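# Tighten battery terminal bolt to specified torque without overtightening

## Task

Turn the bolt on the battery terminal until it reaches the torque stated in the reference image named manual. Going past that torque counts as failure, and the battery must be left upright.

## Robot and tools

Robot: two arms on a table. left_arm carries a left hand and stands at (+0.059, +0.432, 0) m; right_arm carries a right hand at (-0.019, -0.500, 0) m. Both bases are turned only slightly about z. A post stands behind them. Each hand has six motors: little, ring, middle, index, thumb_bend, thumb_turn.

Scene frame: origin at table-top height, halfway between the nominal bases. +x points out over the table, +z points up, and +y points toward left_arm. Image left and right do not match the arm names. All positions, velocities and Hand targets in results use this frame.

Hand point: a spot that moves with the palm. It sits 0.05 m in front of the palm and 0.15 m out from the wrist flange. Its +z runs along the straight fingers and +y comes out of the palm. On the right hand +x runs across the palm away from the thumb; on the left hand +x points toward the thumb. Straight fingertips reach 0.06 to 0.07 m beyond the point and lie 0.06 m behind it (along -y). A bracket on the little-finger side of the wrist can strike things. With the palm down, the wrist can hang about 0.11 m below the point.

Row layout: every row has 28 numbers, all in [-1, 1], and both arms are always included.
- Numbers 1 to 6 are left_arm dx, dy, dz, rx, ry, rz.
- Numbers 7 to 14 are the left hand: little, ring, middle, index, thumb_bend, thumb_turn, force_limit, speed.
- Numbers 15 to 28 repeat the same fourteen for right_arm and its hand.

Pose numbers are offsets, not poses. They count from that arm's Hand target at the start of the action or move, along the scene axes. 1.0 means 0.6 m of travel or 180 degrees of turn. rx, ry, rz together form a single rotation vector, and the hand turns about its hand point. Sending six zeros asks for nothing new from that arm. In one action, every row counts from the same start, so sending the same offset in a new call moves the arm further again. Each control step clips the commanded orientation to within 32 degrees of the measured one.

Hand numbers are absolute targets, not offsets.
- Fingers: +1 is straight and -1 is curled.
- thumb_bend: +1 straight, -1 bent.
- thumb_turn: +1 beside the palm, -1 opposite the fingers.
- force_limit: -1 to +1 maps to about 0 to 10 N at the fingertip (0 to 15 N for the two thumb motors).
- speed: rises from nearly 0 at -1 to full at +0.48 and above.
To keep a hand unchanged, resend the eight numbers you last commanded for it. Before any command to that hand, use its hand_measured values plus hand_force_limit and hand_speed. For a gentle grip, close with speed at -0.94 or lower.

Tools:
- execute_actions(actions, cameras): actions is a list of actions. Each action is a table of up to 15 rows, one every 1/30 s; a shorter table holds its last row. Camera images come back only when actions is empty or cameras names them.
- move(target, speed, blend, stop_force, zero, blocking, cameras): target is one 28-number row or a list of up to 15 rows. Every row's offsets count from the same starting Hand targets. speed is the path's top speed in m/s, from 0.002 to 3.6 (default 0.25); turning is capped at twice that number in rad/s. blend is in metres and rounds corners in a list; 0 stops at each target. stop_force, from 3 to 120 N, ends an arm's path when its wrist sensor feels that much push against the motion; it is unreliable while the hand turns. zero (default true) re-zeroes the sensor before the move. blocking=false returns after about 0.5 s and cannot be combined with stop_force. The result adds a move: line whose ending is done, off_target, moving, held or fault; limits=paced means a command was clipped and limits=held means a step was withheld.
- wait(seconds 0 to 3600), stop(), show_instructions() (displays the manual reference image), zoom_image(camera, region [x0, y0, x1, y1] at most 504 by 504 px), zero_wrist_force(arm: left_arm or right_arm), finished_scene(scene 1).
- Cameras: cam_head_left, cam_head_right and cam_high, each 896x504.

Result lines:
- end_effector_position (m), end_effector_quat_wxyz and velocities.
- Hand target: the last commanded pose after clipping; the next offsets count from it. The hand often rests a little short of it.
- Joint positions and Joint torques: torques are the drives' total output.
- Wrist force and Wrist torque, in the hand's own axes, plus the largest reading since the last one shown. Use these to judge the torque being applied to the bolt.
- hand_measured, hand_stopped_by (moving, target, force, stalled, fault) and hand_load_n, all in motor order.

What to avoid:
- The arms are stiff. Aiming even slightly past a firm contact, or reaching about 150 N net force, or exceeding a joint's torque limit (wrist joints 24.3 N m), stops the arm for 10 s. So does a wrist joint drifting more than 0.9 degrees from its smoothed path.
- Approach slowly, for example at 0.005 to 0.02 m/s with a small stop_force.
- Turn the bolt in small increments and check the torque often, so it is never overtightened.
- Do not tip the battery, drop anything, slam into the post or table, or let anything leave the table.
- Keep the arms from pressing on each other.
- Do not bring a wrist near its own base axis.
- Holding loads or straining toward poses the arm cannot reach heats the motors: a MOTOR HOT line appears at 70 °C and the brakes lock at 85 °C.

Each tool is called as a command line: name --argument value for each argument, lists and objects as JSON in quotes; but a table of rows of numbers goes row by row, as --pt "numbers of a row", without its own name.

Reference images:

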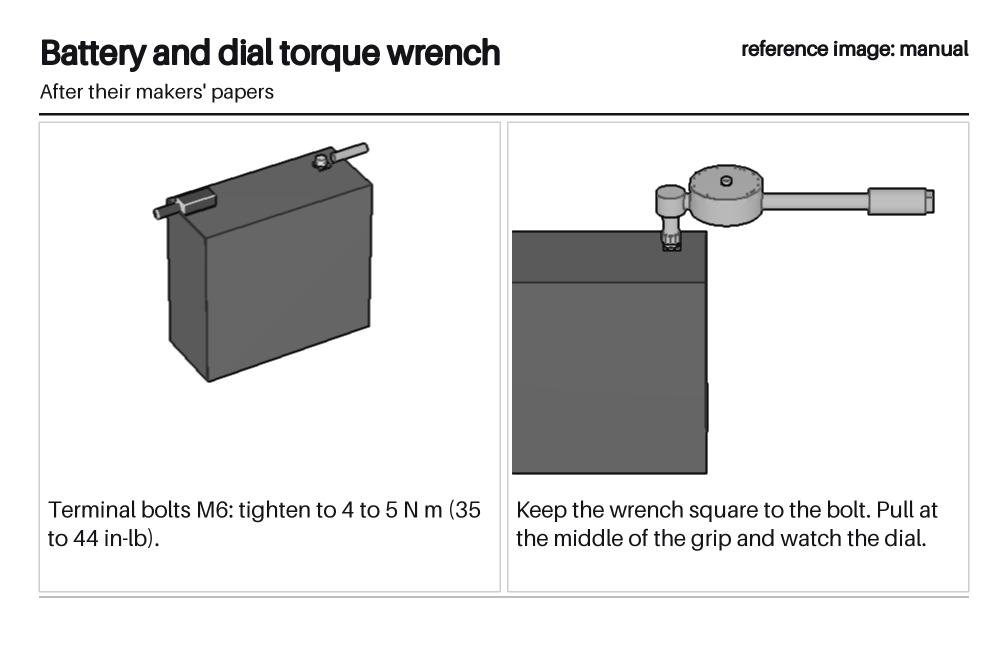

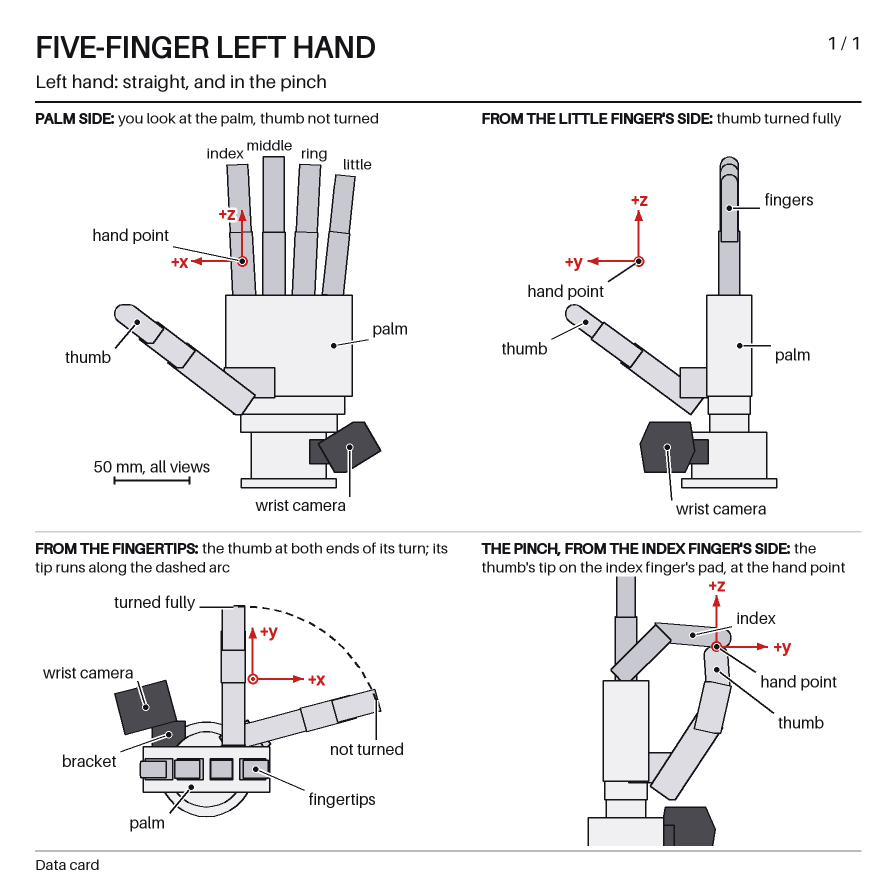

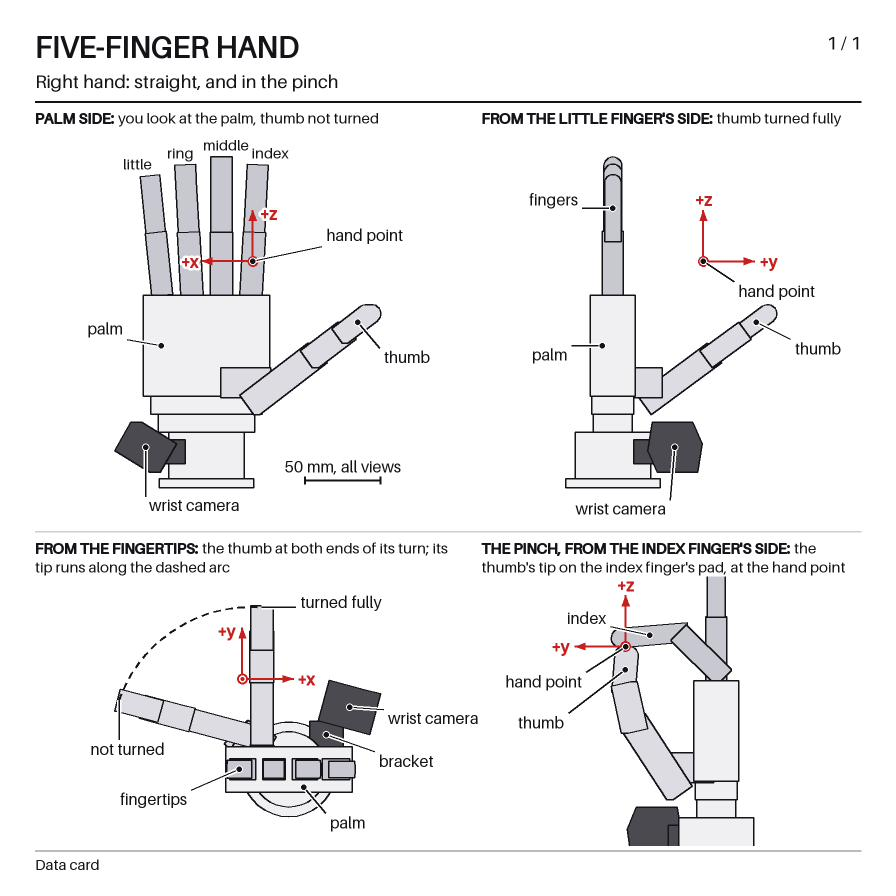

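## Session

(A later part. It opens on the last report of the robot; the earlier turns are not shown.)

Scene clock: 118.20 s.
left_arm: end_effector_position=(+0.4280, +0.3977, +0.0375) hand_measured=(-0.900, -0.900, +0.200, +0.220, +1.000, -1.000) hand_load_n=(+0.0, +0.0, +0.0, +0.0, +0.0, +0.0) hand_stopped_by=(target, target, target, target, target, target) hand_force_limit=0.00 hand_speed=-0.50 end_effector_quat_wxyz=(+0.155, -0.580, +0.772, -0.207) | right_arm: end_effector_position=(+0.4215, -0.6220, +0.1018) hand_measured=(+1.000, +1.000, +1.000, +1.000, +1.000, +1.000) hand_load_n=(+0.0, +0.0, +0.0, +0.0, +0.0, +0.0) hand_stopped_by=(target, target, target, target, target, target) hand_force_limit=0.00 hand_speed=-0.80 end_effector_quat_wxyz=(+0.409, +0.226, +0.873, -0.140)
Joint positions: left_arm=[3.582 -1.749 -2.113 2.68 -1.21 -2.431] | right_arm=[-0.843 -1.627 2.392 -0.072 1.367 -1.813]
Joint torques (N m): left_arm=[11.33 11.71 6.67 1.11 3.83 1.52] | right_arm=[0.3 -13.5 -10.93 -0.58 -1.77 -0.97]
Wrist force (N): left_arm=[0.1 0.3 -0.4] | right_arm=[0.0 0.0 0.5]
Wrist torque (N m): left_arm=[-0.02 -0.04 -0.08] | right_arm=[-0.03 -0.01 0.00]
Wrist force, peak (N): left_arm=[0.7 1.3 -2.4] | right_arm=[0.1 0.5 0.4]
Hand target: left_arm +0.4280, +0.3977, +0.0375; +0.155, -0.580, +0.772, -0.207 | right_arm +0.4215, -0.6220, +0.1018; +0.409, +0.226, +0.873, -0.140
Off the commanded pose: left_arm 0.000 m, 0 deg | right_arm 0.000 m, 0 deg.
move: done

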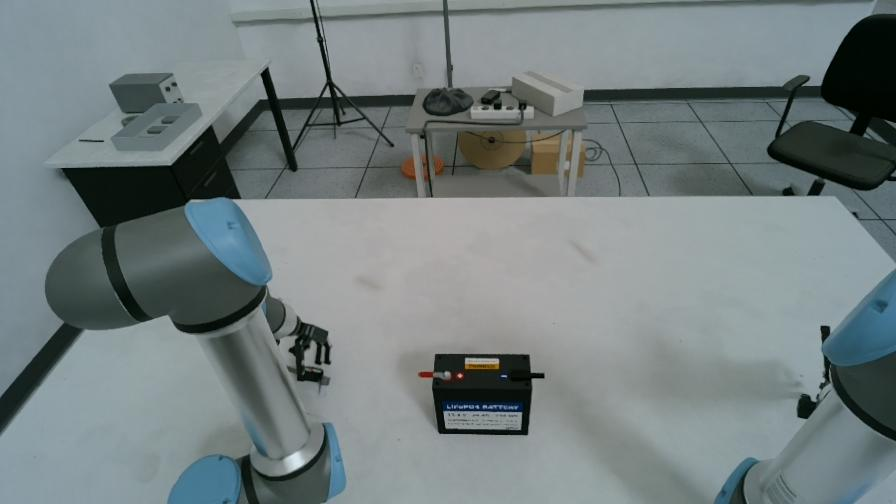

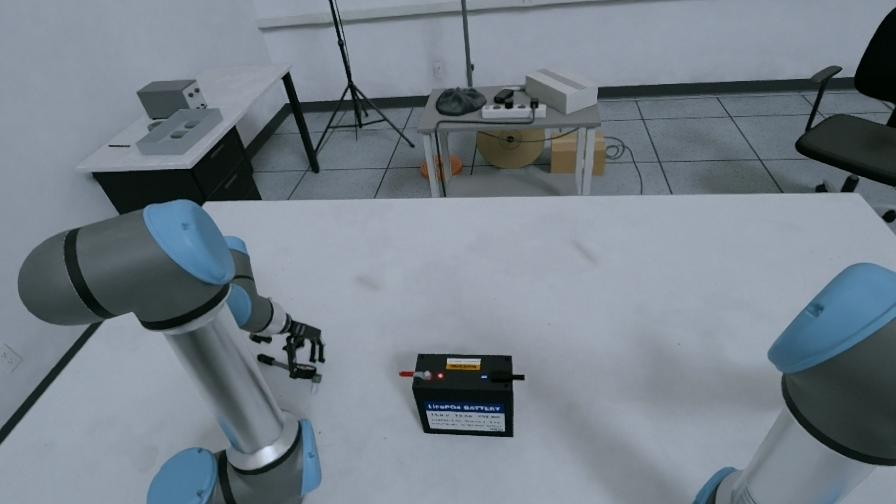

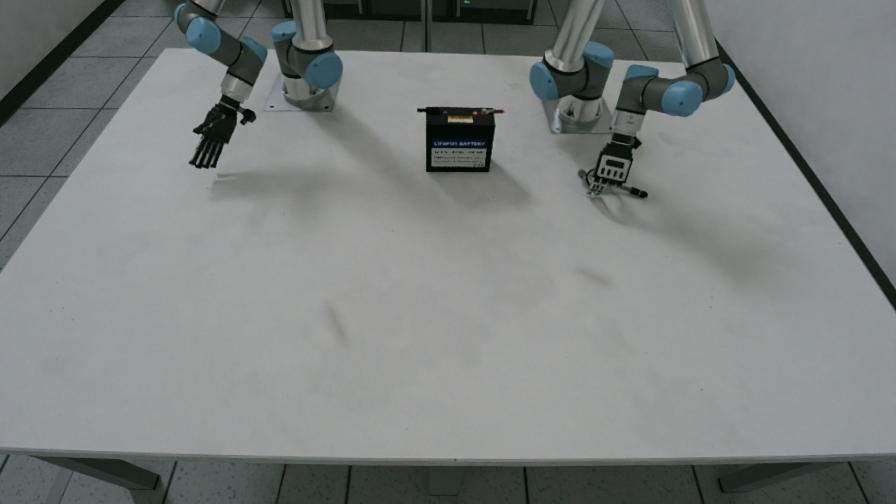

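move --target '[-0.0013,-0.0048,0,0,0,0,-0.9,-0.9,0.2,0.22,1,-1,0,-0.5,0,0,0,0,0,0,1,1,1,1,1,1,0,-0.8]' --speed 0.01 --stop_force 4

execute_actions --actions '[[[0,0,0,0,0,0,-0.9,-0.9,0.0,0.0,1,-1,-0.5,-0.9,0,0,0,0,0,0,1,1,1,1,1,1,0,-0.8]]]' --cameras '["all"]'

zoom_image --camera "cam_high" --region '[570, 150, 650, 210]'

zoom_image --camera "cam_head_right" --region '[260, 320, 340, 400]'

Scene clock: 120.07 s.
left_arm: end_effector_position=(+0.4272, +0.3948, +0.0375) hand_measured=(-0.900, -0.900, +0.200, +0.220, +1.000, -1.000) hand_load_n=(+0.0, +0.5, +0.0, +0.0, +0.0, +0.0) hand_stopped_by=(target, target, target, target, target, target) hand_force_limit=0.00 hand_speed=-0.50 end_effector_quat_wxyz=(+0.155, -0.580, +0.772, -0.207) | right_arm: end_effector_position=(+0.4215, -0.6220, +0.1018) hand_measured=(+1.000, +1.000, +1.000, +1.000, +1.000, +1.000) hand_load_n=(+0.0, +0.0, +0.0, +0.0, +0.0, +0.0) hand_stopped_by=(target, target, target, target, target, target) hand_force_limit=0.00 hand_speed=-0.80 end_effector_quat_wxyz=(+0.409, +0.226, +0.873, -0.140)
Joint positions: left_arm=[3.574 -1.747 -2.115 2.682 -1.213 -2.439] | right_arm=[-0.843 -1.627 2.392 -0.072 1.367 -1.813]
Joint torques (N m): left_arm=[-8.77 28.7 6.3 1.14 -2.26 -1.41] | right_arm=[-0.31 -12.79 -11.34 -0.44 -1.74 -0.81]
Wrist force (N): left_arm=[0.0 0.5 -0.3] | right_arm=[0.0 0.0 0.4]
Wrist torque (N m): left_arm=[0.00 -0.02 0.06] | right_arm=[-0.03 0.01 -0.01]
Wrist force, peak (N): left_arm=[0.2 0.9 -0.4] | right_arm=[0.0 0.2 0.5]
Hand target: left_arm +0.4272, +0.3948, +0.0375; +0.155, -0.580, +0.772, -0.207 | right_arm +0.4215, -0.6220, +0.1018; +0.409, +0.226, +0.873, -0.140
Off the commanded pose: left_arm 0.000 m, 0 deg | right_arm 0.000 m, 0 deg.
move: done

Scene clock: 121.13 s.
left_arm: end_effector_position=(+0.4272, +0.3948, +0.0375) hand_measured=(-0.900, -0.900, +0.000, +0.000, +1.000, -1.000) hand_load_n=(+0.0, +0.0, +0.0, +0.0, +0.0, +0.0) hand_stopped_by=(target, target, target, target, target, target) hand_force_limit=-0.50 hand_speed=-0.90 end_effector_quat_wxyz=(+0.155, -0.580, +0.772, -0.207) | right_arm: end_effector_position=(+0.4215, -0.6220, +0.1018) hand_measured=(+1.000, +1.000, +1.000, +1.000, +1.000, +1.000) hand_load_n=(+0.0, +0.0, +0.0, +0.5, -0.5, +0.0) hand_stopped_by=(target, target, target, target, target, target) hand_force_limit=0.00 hand_speed=-0.80 end_effector_quat_wxyz=(+0.409, +0.226, +0.873, -0.140)
Joint positions: left_arm=[3.574 -1.747 -2.115 2.682 -1.213 -2.439] | right_arm=[-0.843 -1.627 2.392 -0.072 1.367 -1.813]
Joint torques (N m): left_arm=[-9.04 28.64 7.26 1.06 -2.12 -1.43] | right_arm=[0.63 -13.65 -12.71 -0.31 -1.6 -0.74]
Wrist force (N): left_arm=[0.1 0.5 -0.3] | right_arm=[0.1 0.2 0.3]
Wrist torque (N m): left_arm=[0.00 -0.03 0.06] | right_arm=[0.01 -0.01 0.01]
Wrist force, peak (N): left_arm=[0.4 0.6 -0.5] | right_arm=[-0.2 0.2 0.6]
Hand target: left_arm +0.4272, +0.3948, +0.0375; +0.155, -0.580, +0.772, -0.207 | right_arm +0.4215, -0.6220, +0.1018; +0.409, +0.226, +0.873, -0.140
Off the commanded pose: left_arm 0.000 m, 0 deg | right_arm 0.000 m, 0 deg.

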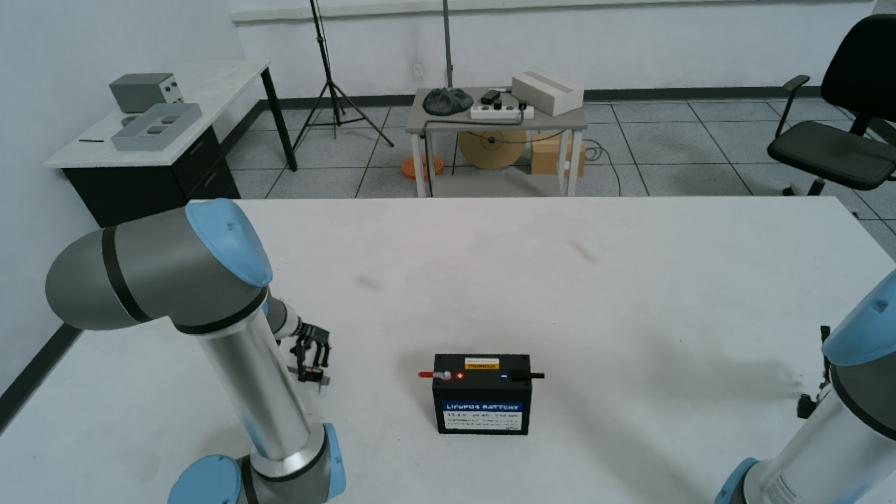

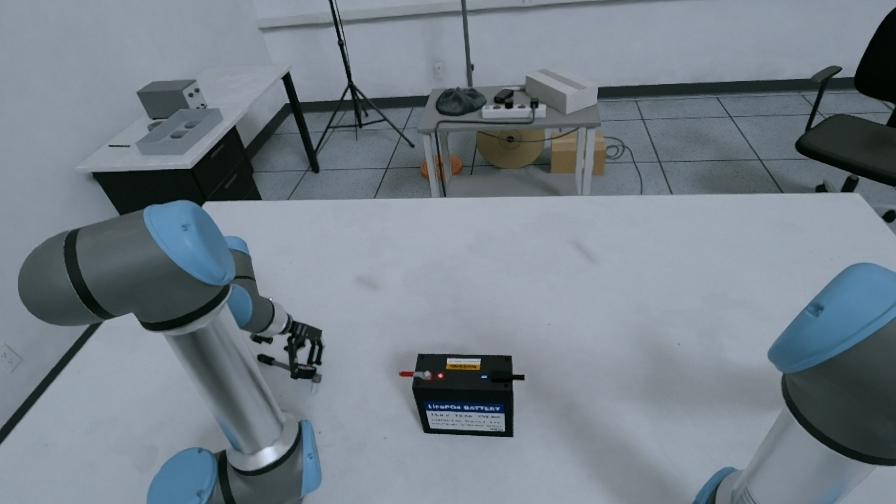

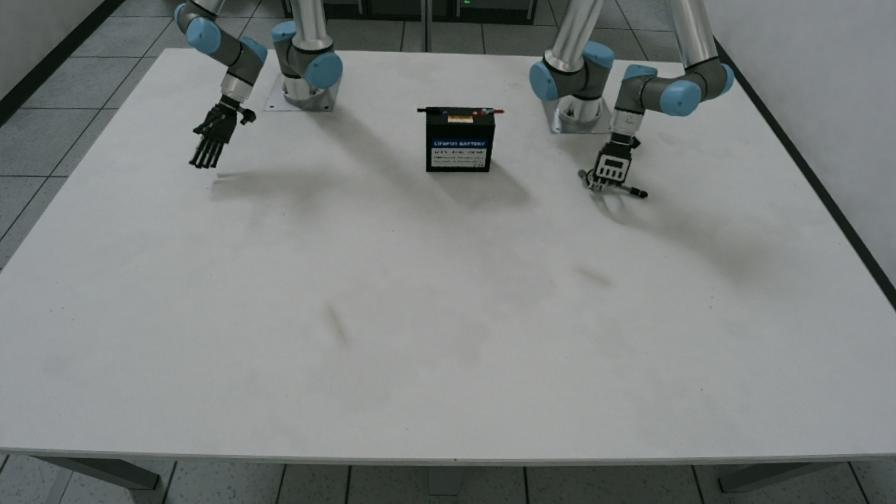

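Scaled by 6.300 from the camera's image (finer frame: 1280x720).

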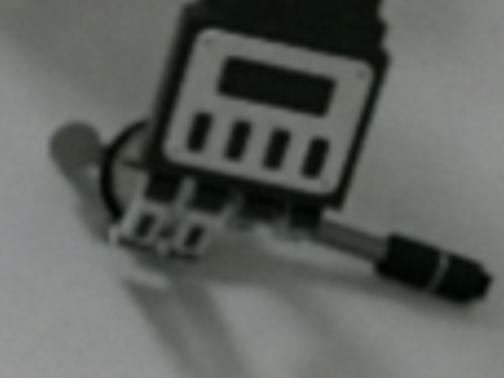

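Scaled by 6.300 from the camera's image (finer frame: 1280x720).

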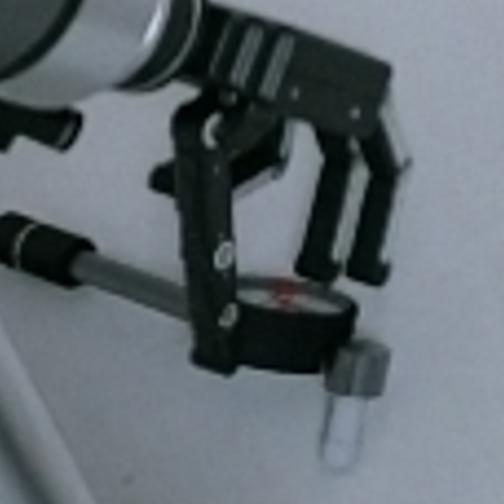

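execute_actions --actions '[[[0,0,0,0,0,0,-0.9,-0.9,-0.2,-0.2,1,-1,-0.5,-0.92,0,0,0,0,0,0,1,1,1,1,1,1,0,-0.8]]]' --cameras '["all"]'

zoom_image --camera "cam_high" --region '[570, 150, 650, 210]'

zoom_image --camera "cam_head_right" --region '[260, 320, 340, 400]'

Scene clock: 122.73 s.
left_arm: end_effector_position=(+0.4272, +0.3948, +0.0375) hand_measured=(-0.900, -0.900, -0.200, -0.200, +1.000, -1.000) hand_load_n=(+0.0, +0.0, +0.0, +0.0, +0.0, +0.0) hand_stopped_by=(target, target, target, target, target, target) hand_force_limit=-0.50 hand_speed=-0.92 end_effector_quat_wxyz=(+0.155, -0.580, +0.772, -0.207) | right_arm: end_effector_position=(+0.4215, -0.6220, +0.1018) hand_measured=(+1.000, +1.000, +1.000, +1.000, +1.000, +1.000) hand_load_n=(+0.0, +0.0, +0.0, +0.0, +0.0, +0.0) hand_stopped_by=(target, target, target, target, target, target) hand_force_limit=0.00 hand_speed=-0.80 end_effector_quat_wxyz=(+0.409, +0.226, +0.873, -0.140)
Joint positions: left_arm=[3.574 -1.747 -2.115 2.682 -1.213 -2.439] | right_arm=[-0.843 -1.627 2.392 -0.072 1.367 -1.813]
Joint torques (N m): left_arm=[-7.83 27.3 8.68 0.01 -2 -1.32] | right_arm=[-0.2 -13.09 -11.23 -0.34 -1.79 -0.77]
Wrist force (N): left_arm=[0.4 0.8 -0.5] | right_arm=[-0.2 -0.3 0.1]
Wrist torque (N m): left_arm=[0.10 -0.08 0.07] | right_arm=[-0.04 0.04 -0.02]
Wrist force, peak (N): left_arm=[0.2 -1.1 -0.3] | right_arm=[-0.2 0.2 0.5]
Hand target: left_arm +0.4272, +0.3948, +0.0375; +0.155, -0.580, +0.772, -0.207 | right_arm +0.4215, -0.6220, +0.1018; +0.409, +0.226, +0.873, -0.140
Off the commanded pose: left_arm 0.000 m, 0 deg | right_arm 0.000 m, 0 deg.

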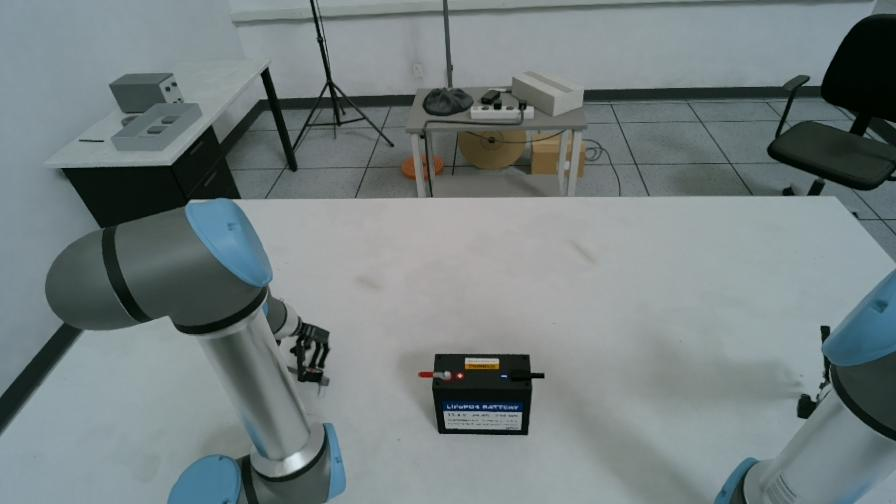

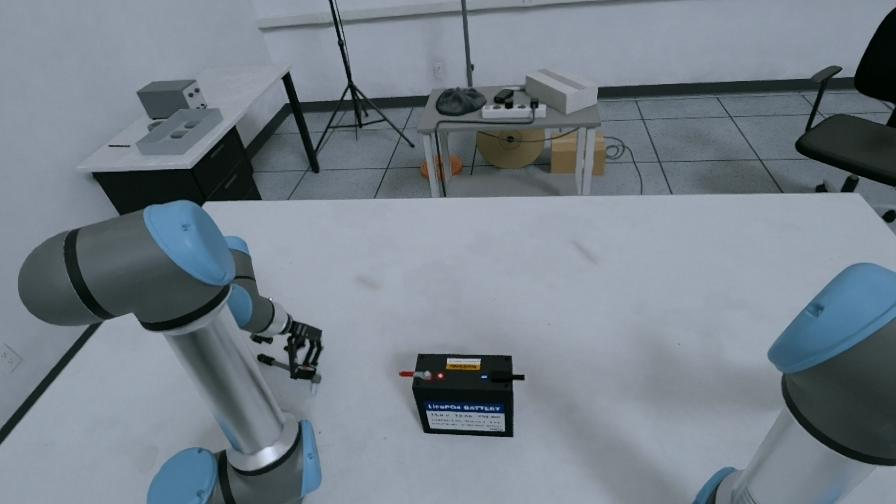

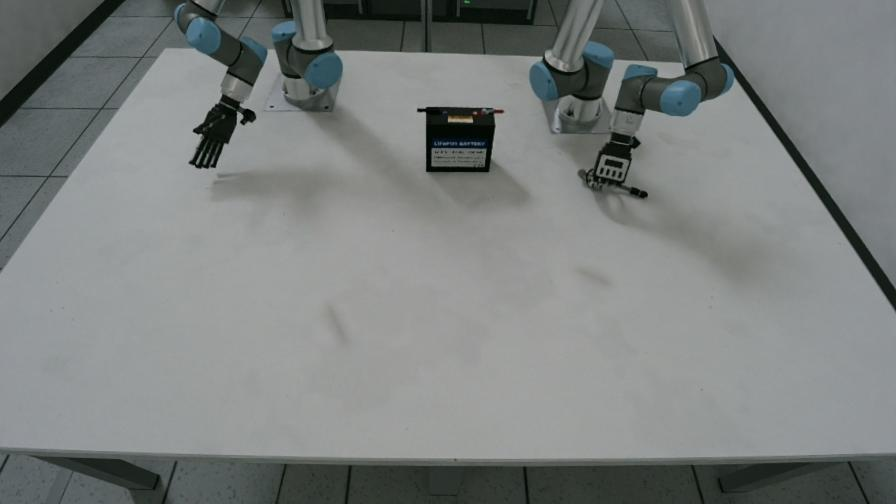

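Scaled by 6.300 from the camera's image (finer frame: 1280x720).

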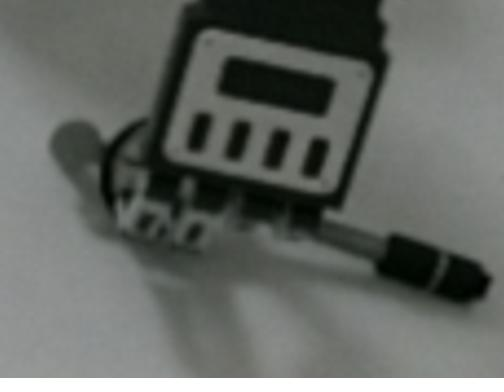

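Scaled by 6.300 from the camera's image (finer frame: 1280x720).

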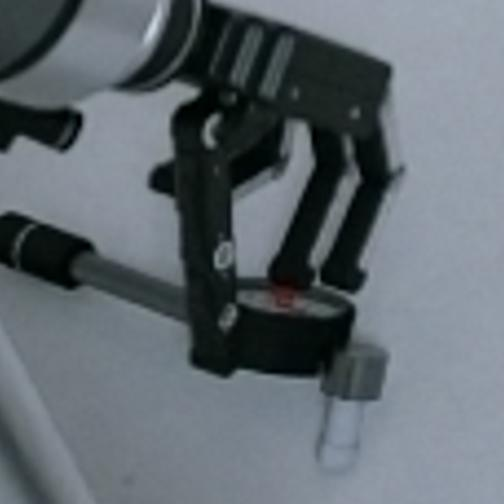

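move --pt "0.0659 -0.0192 0.1143 0 0 0 -0.9 -0.9 -0.2 -0.2 1 -1 -0.5 -0.92 0 0 0 0 0 0 1 1 1 1 1 1 0 -0.8" --pt "0.0659 -0.0192 0.28 0 0 0 -0.9 -0.9 0.25 0.32 0.3 -1 0 0 0 0 0 0 0 0 1 1 1 1 1 1 0 -0.8" --speed '[0.05,0.15]' --cameras '["all"]'

zoom_image --camera "cam_head_right" --region '[250, 330, 330, 410]'

zoom_image --camera "cam_high" --region '[570, 150, 650, 210]'

zoom_image --camera "cam_head_left" --region '[260, 330, 340, 410]'

Scene clock: 132.60 s.
left_arm: end_effector_position=(+0.4667, +0.3833, +0.2055) hand_measured=(-0.900, -0.900, +0.250, +0.320, +0.300, -1.000) hand_load_n=(+0.0, +0.5, +0.0, +0.0, +0.0, +0.0) hand_stopped_by=(target, target, target, target, target, target) hand_force_limit=0.00 hand_speed=0.00 end_effector_quat_wxyz=(+0.155, -0.580, +0.772, -0.207) | right_arm: end_effector_position=(+0.4215, -0.6220, +0.1018) hand_measured=(+1.000, +1.000, +1.000, +1.000, +1.000, +1.000) hand_load_n=(+0.0, +0.0, +0.0, +0.0, -0.5, +0.0) hand_stopped_by=(target, target, target, target, target, target) hand_force_limit=0.00 hand_speed=-0.80 end_effector_quat_wxyz=(+0.409, +0.226, +0.873, -0.140)
Joint positions: left_arm=[3.482 -1.642 -1.741 2.233 -1.249 -2.529] | right_arm=[-0.843 -1.627 2.392 -0.072 1.367 -1.813]
Joint torques (N m): left_arm=[11.51 28.95 28.15 -4.02 2.63 1.49] | right_arm=[1.55 -13.44 -11.88 -0.71 -1.56 -0.81]
Wrist force (N): left_arm=[0.2 0.9 -0.4] | right_arm=[-0.1 0.1 0.5]
Wrist torque (N m): left_arm=[0.08 -0.06 -0.04] | right_arm=[-0.01 0.01 -0.01]
Wrist force, peak (N): left_arm=[0.3 1.2 -0.5] | right_arm=[-0.2 0.0 0.7]
Hand target: left_arm +0.4667, +0.3833, +0.2055; +0.155, -0.580, +0.772, -0.207 | right_arm +0.4215, -0.6220, +0.1018; +0.409, +0.226, +0.873, -0.140
Off the commanded pose: left_arm 0.000 m, 0 deg | right_arm 0.000 m, 0 deg.
move: done

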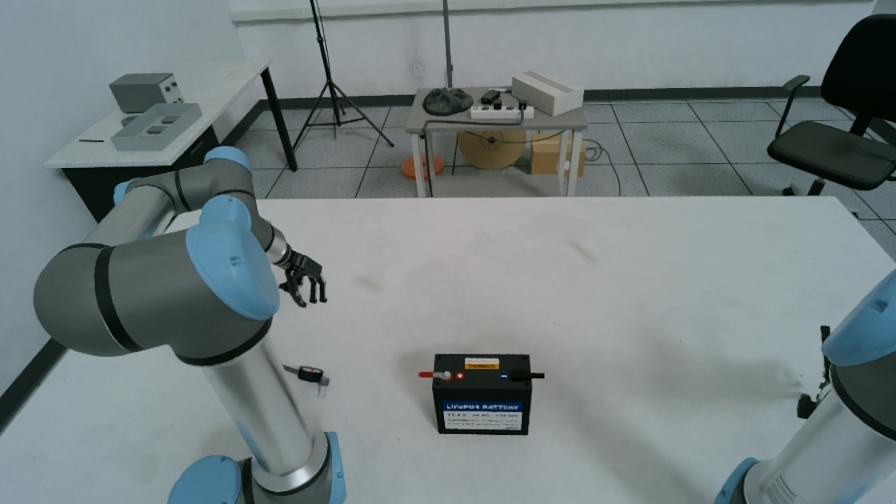

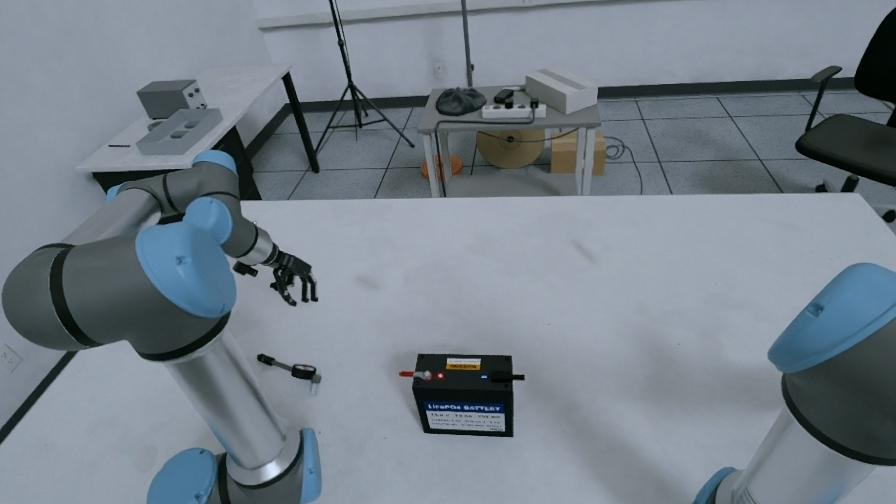

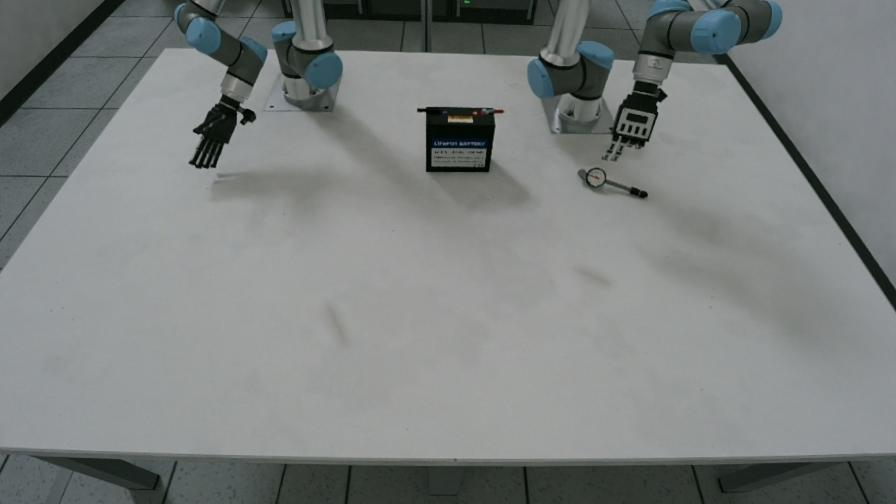

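Scaled by 6.300 from the camera's image (finer frame: 1280x720).

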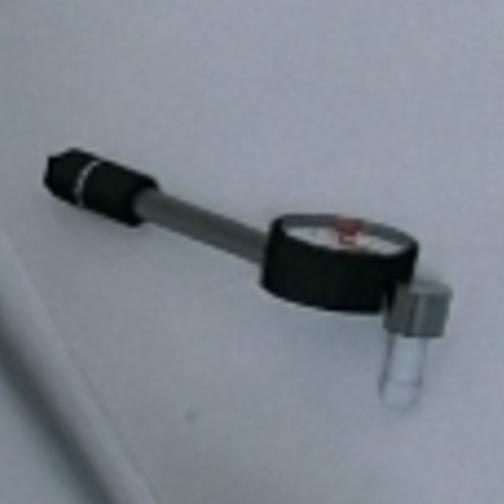

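Scaled by 6.300 from the camera's image (finer frame: 1280x720).

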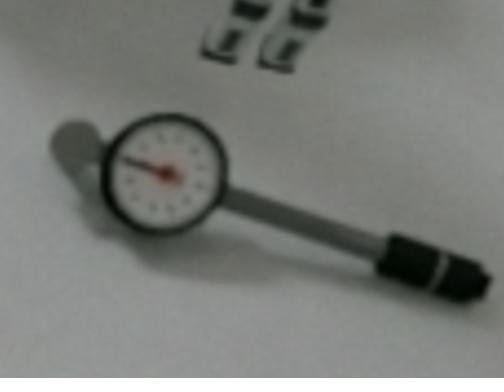

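Scaled by 6.300 from the camera's image (finer frame: 1280x720).

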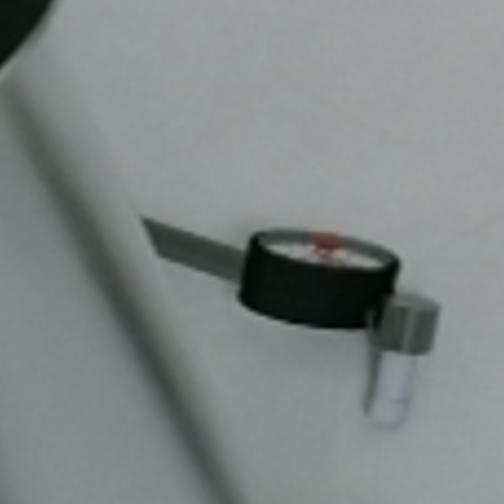

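move --target '[-0.03,0.01,0.16,0.0465,0.1601,0,-0.9,-0.9,0.25,0.32,0.3,-1,0,0,0,0,0,0,0,0,1,1,1,1,1,1,0,-0.8]' --speed 0.15

move --target '[0,0,0,0,0,-0.1,-0.9,-0.9,0.25,0.32,0.3,-1,0,0,0,0,0,0,0,0,1,1,1,1,1,1,0,-0.8]' --speed 0.3

Scene clock: 136.60 s.
left_arm: end_effector_position=(+0.4487, +0.3893, +0.3014) hand_measured=(-0.900, -0.900, +0.250, +0.320, +0.300, -1.000) hand_load_n=(+0.0, +0.0, +0.0, +0.0, +0.0, +0.0) hand_stopped_by=(target, target, target, target, target, target) hand_force_limit=0.00 hand_speed=0.00 end_effector_quat_wxyz=(+0.000, -0.601, +0.800, +0.000) | right_arm: end_effector_position=(+0.4215, -0.6220, +0.1018) hand_measured=(+1.000, +1.000, +1.000, +1.000, +1.000, +1.000) hand_load_n=(+0.0, +0.0, +0.0, +0.0, +0.0, +0.0) hand_stopped_by=(target, target, target, target, target, target) hand_force_limit=0.00 hand_speed=-0.80 end_effector_quat_wxyz=(+0.409, +0.226, +0.873, -0.140)
Joint positions: left_arm=[3.314 -1.919 -1.248 1.597 -1.57 -2.628] | right_arm=[-0.843 -1.627 2.392 -0.072 1.367 -1.813]
Joint torques (N m): left_arm=[-7.94 22.53 27.95 -4.88 -2.77 -1.4] | right_arm=[1.12 -12.83 -11.05 -0.45 -1.57 -1.25]
Wrist force (N): left_arm=[0.1 -1.1 0.0] | right_arm=[0.1 0.0 0.3]
Wrist torque (N m): left_arm=[-0.19 -0.03 0.14] | right_arm=[-0.02 -0.02 0.01]
Wrist force, peak (N): left_arm=[0.2 -1.2 -0.2] | right_arm=[-0.1 0.3 0.6]
Hand target: left_arm +0.4487, +0.3893, +0.3015; +0.000, -0.601, +0.800, +0.000 | right_arm +0.4215, -0.6220, +0.1018; +0.409, +0.226, +0.873, -0.140
Off the commanded pose: left_arm 0.000 m, 0 deg | right_arm 0.000 m, 0 deg.
move: done

Scene clock: 137.87 s.
left_arm: end_effector_position=(+0.4487, +0.3893, +0.3015) hand_measured=(-0.900, -0.900, +0.250, +0.320, +0.300, -1.000) hand_load_n=(+0.0, +0.0, +0.0, +0.0, +0.0, +0.0) hand_stopped_by=(target, target, target, target, target, target) hand_force_limit=0.00 hand_speed=0.00 end_effector_quat_wxyz=(+0.000, -0.468, +0.884, +0.000) | right_arm: end_effector_position=(+0.4215, -0.6220, +0.1018) hand_measured=(+1.000, +1.000, +1.000, +1.000, +1.000, +1.000) hand_load_n=(+0.0, +0.0, +0.0, +0.0, +0.0, +0.0) hand_stopped_by=(target, target, target, target, target, target) hand_force_limit=0.00 hand_speed=-0.80 end_effector_quat_wxyz=(+0.409, +0.226, +0.873, -0.140)
Joint positions: left_arm=[3.266 -1.926 -1.239 1.594 -1.57 -2.362] | right_arm=[-0.843 -1.627 2.392 -0.072 1.367 -1.813]
Joint torques (N m): left_arm=[-8.44 39.17 11.06 -2.45 3.22 1.55] | right_arm=[1.52 -15.25 -11.87 -0.68 -1.67 -1.2]
Wrist force (N): left_arm=[0.1 -0.7 -0.1] | right_arm=[0.0 0.1 0.3]
Wrist torque (N m): left_arm=[-0.12 -0.02 -0.02] | right_arm=[0.01 0.00 0.01]
Wrist force, peak (N): left_arm=[-0.1 -1.4 0.0] | right_arm=[-0.2 0.2 0.5]
Hand target: left_arm +0.4487, +0.3893, +0.3015; +0.000, -0.468, +0.884, +0.000 | right_arm +0.4215, -0.6220, +0.1018; +0.409, +0.226, +0.873, -0.140
Off the commanded pose: left_arm 0.000 m, 0 deg | right_arm 0.000 m, 0 deg.
move: done

move --pt "0 0 0 0 0 -0.45 -0.9 -0.9 0.25 0.32 0.3 -1 0 0 0 0 0 0 0 0 1 1 1 1 1 1 0 -0.8" --pt "0 0 0 0 0 -0.9017 -0.9 -0.9 0.25 0.32 0.3 -1 0 0 0 0 0 0 0 0 1 1 1 1 1 1 0 -0.8" --speed 0.4 --blend 0.02 --cameras '["cam_high","cam_head_left"]'

Scene clock: 143.73 s.
left_arm: end_effector_position=(+0.4487, +0.3893, +0.3015) hand_measured=(-0.900, -0.900, +0.250, +0.320, +0.300, -1.000) hand_load_n=(+0.0, +0.0, +0.0, +0.0, +0.0, +0.0) hand_stopped_by=(target, target, target, target, target, target) hand_force_limit=0.00 hand_speed=0.00 end_effector_quat_wxyz=(+0.000, +0.801, +0.599, +0.000) | right_arm: end_effector_position=(+0.4215, -0.6220, +0.1018) hand_measured=(+1.000, +1.000, +1.000, +1.000, +1.000, +1.000) hand_load_n=(+0.0, +0.0, +0.0, +0.0, +0.0, +0.0) hand_stopped_by=(target, target, target, target, target, target) hand_force_limit=0.00 hand_speed=-0.80 end_effector_quat_wxyz=(+0.409, +0.226, +0.873, -0.140)
Joint positions: left_arm=[3.332 -1.592 -1.64 1.662 -1.571 0.537] | right_arm=[-0.843 -1.627 2.392 -0.072 1.367 -1.813]
Joint torques (N m): left_arm=[11.63 26.4 11.41 -4.28 3.35 1.6] | right_arm=[1.18 -13.29 -11.31 -0.53 -1.75 -0.69]
Wrist force (N): left_arm=[0.3 -0.9 -0.2] | right_arm=[-0.1 0.5 0.6]
Wrist torque (N m): left_arm=[-0.14 -0.05 -0.01] | right_arm=[0.04 0.01 0.00]
Wrist force, peak (N): left_arm=[0.2 -1.2 0.3] | right_arm=[-0.1 0.5 0.6]
Hand target: left_arm +0.4487, +0.3893, +0.3015; +0.000, +0.801, +0.599, +0.000 | right_arm +0.4215, -0.6220, +0.1018; +0.409, +0.226, +0.873, -0.140
Off the commanded pose: left_arm 0.000 m, 0 deg | right_arm 0.000 m, 0 deg.
move: done
Images, in order (width x height): cam_head_left 896x504, cam_high 896x504.

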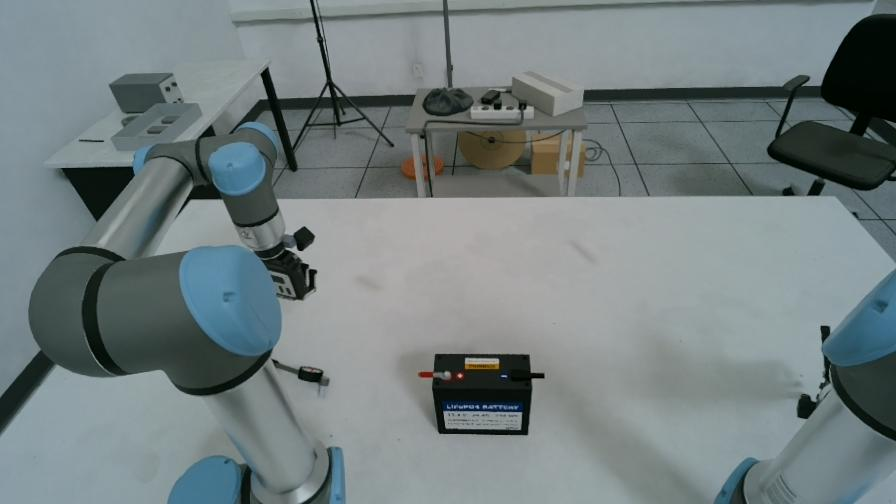

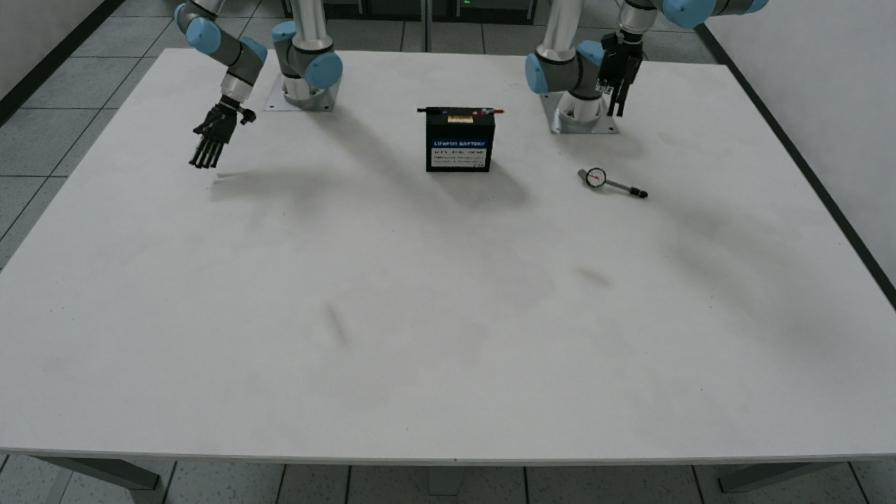

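move --pt "-0.1188 0.0807 -0.2342 0.0379 0.1278 0 -0.9 -0.9 0.25 0.32 0.3 -1 0 0 0 0 0 0 0 0 1 1 1 1 1 1 0 -0.8" --pt "-0.1188 0.0807 -0.3675 0.0379 0.1278 0 -0.9 -0.9 0.25 0.32 0.3 -1 0 0 0 0 0 0 0 0 1 1 1 1 1 1 0 -0.8" --speed '[0.25,0.1]' --cameras '["all"]'

zoom_image --camera "cam_high" --region '[550, 110, 680, 210]'

zoom_image --camera "cam_head_left" --region '[240, 320, 360, 420]'

zoom_image --camera "cam_head_right" --region '[180, 320, 300, 420]'

Scene clock: 147.33 s.
left_arm: end_effector_position=(+0.3774, +0.4377, +0.0811) hand_measured=(-0.900, -0.900, +0.250, +0.320, +0.300, -1.000) hand_load_n=(+0.0, +0.0, +0.0, +0.0, +0.0, +0.0) hand_stopped_by=(target, target, target, target, target, target) hand_force_limit=0.00 hand_speed=0.00 end_effector_quat_wxyz=(-0.167, +0.784, +0.585, -0.124) | right_arm: end_effector_position=(+0.4215, -0.6220, +0.1018) hand_measured=(+1.000, +1.000, +1.000, +1.000, +1.000, +1.000) hand_load_n=(+0.0, +0.0, +0.0, +0.0, +0.0, +0.0) hand_stopped_by=(target, target, target, target, target, target) hand_force_limit=0.00 hand_speed=-0.80 end_effector_quat_wxyz=(+0.409, +0.226, +0.873, -0.140)
Joint positions: left_arm=[3.361 -1.897 -1.99 1.957 -1.792 0.526] | right_arm=[-0.843 -1.627 2.392 -0.072 1.367 -1.813]
Joint torques (N m): left_arm=[11.02 16.24 5.57 0.08 -3.07 1.18] | right_arm=[0.47 -13.13 -11.68 -0.52 -1.71 -1.12]
Wrist force (N): left_arm=[0.3 0.7 0.0] | right_arm=[-0.2 0.0 0.4]
Wrist torque (N m): left_arm=[0.04 -0.05 0.07] | right_arm=[-0.03 0.02 0.00]
Wrist force, peak (N): left_arm=[0.7 0.9 0.8] | right_arm=[0.0 0.1 0.6]
Hand target: left_arm +0.3774, +0.4377, +0.0810; -0.167, +0.784, +0.585, -0.124 | right_arm +0.4215, -0.6220, +0.1018; +0.409, +0.226, +0.873, -0.140
Off the commanded pose: left_arm 0.000 m, 0 deg | right_arm 0.000 m, 0 deg.
move: done

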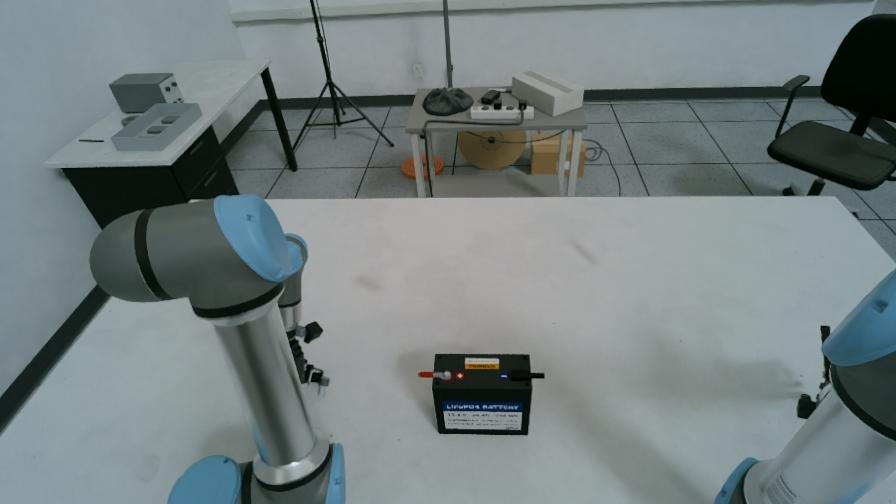

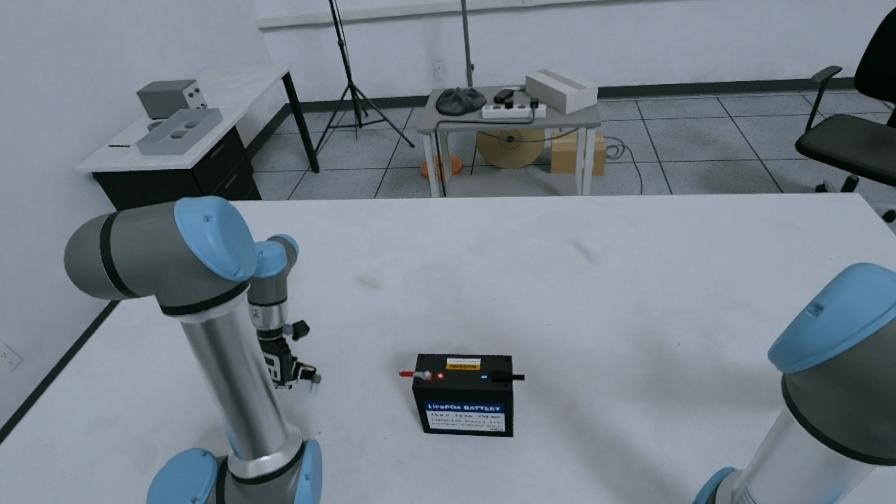

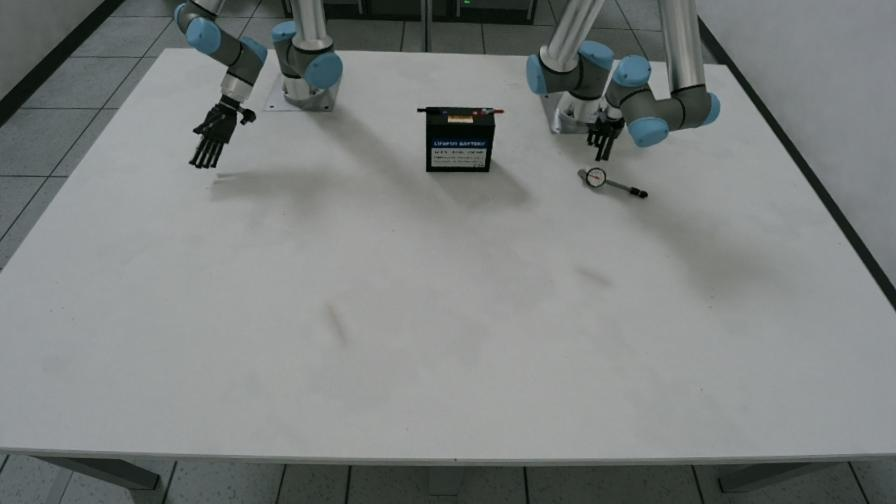

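Scaled by 3.877 from the camera's image (finer frame: 1280x720).

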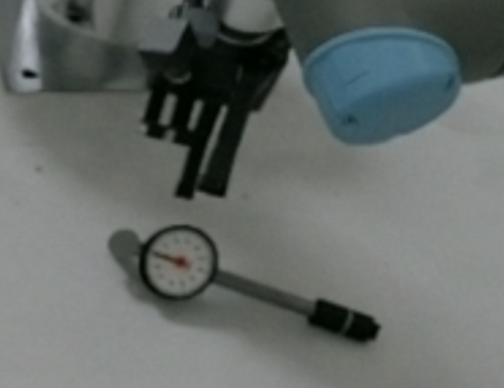

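Scaled by 4.200 from the camera's image (finer frame: 1280x720).

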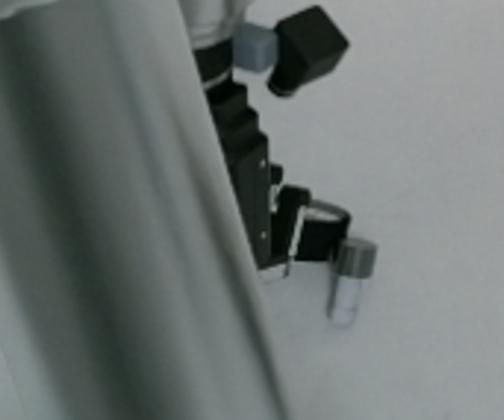

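Scaled by 4.200 from the camera's image (finer frame: 1280x720).

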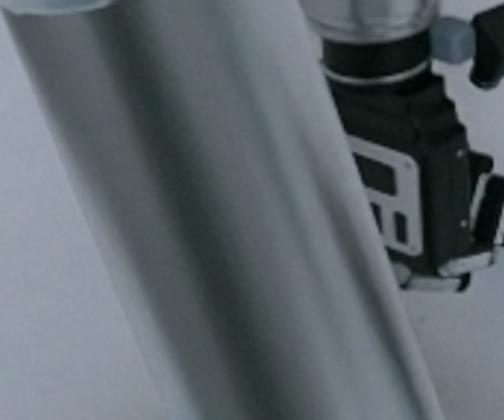

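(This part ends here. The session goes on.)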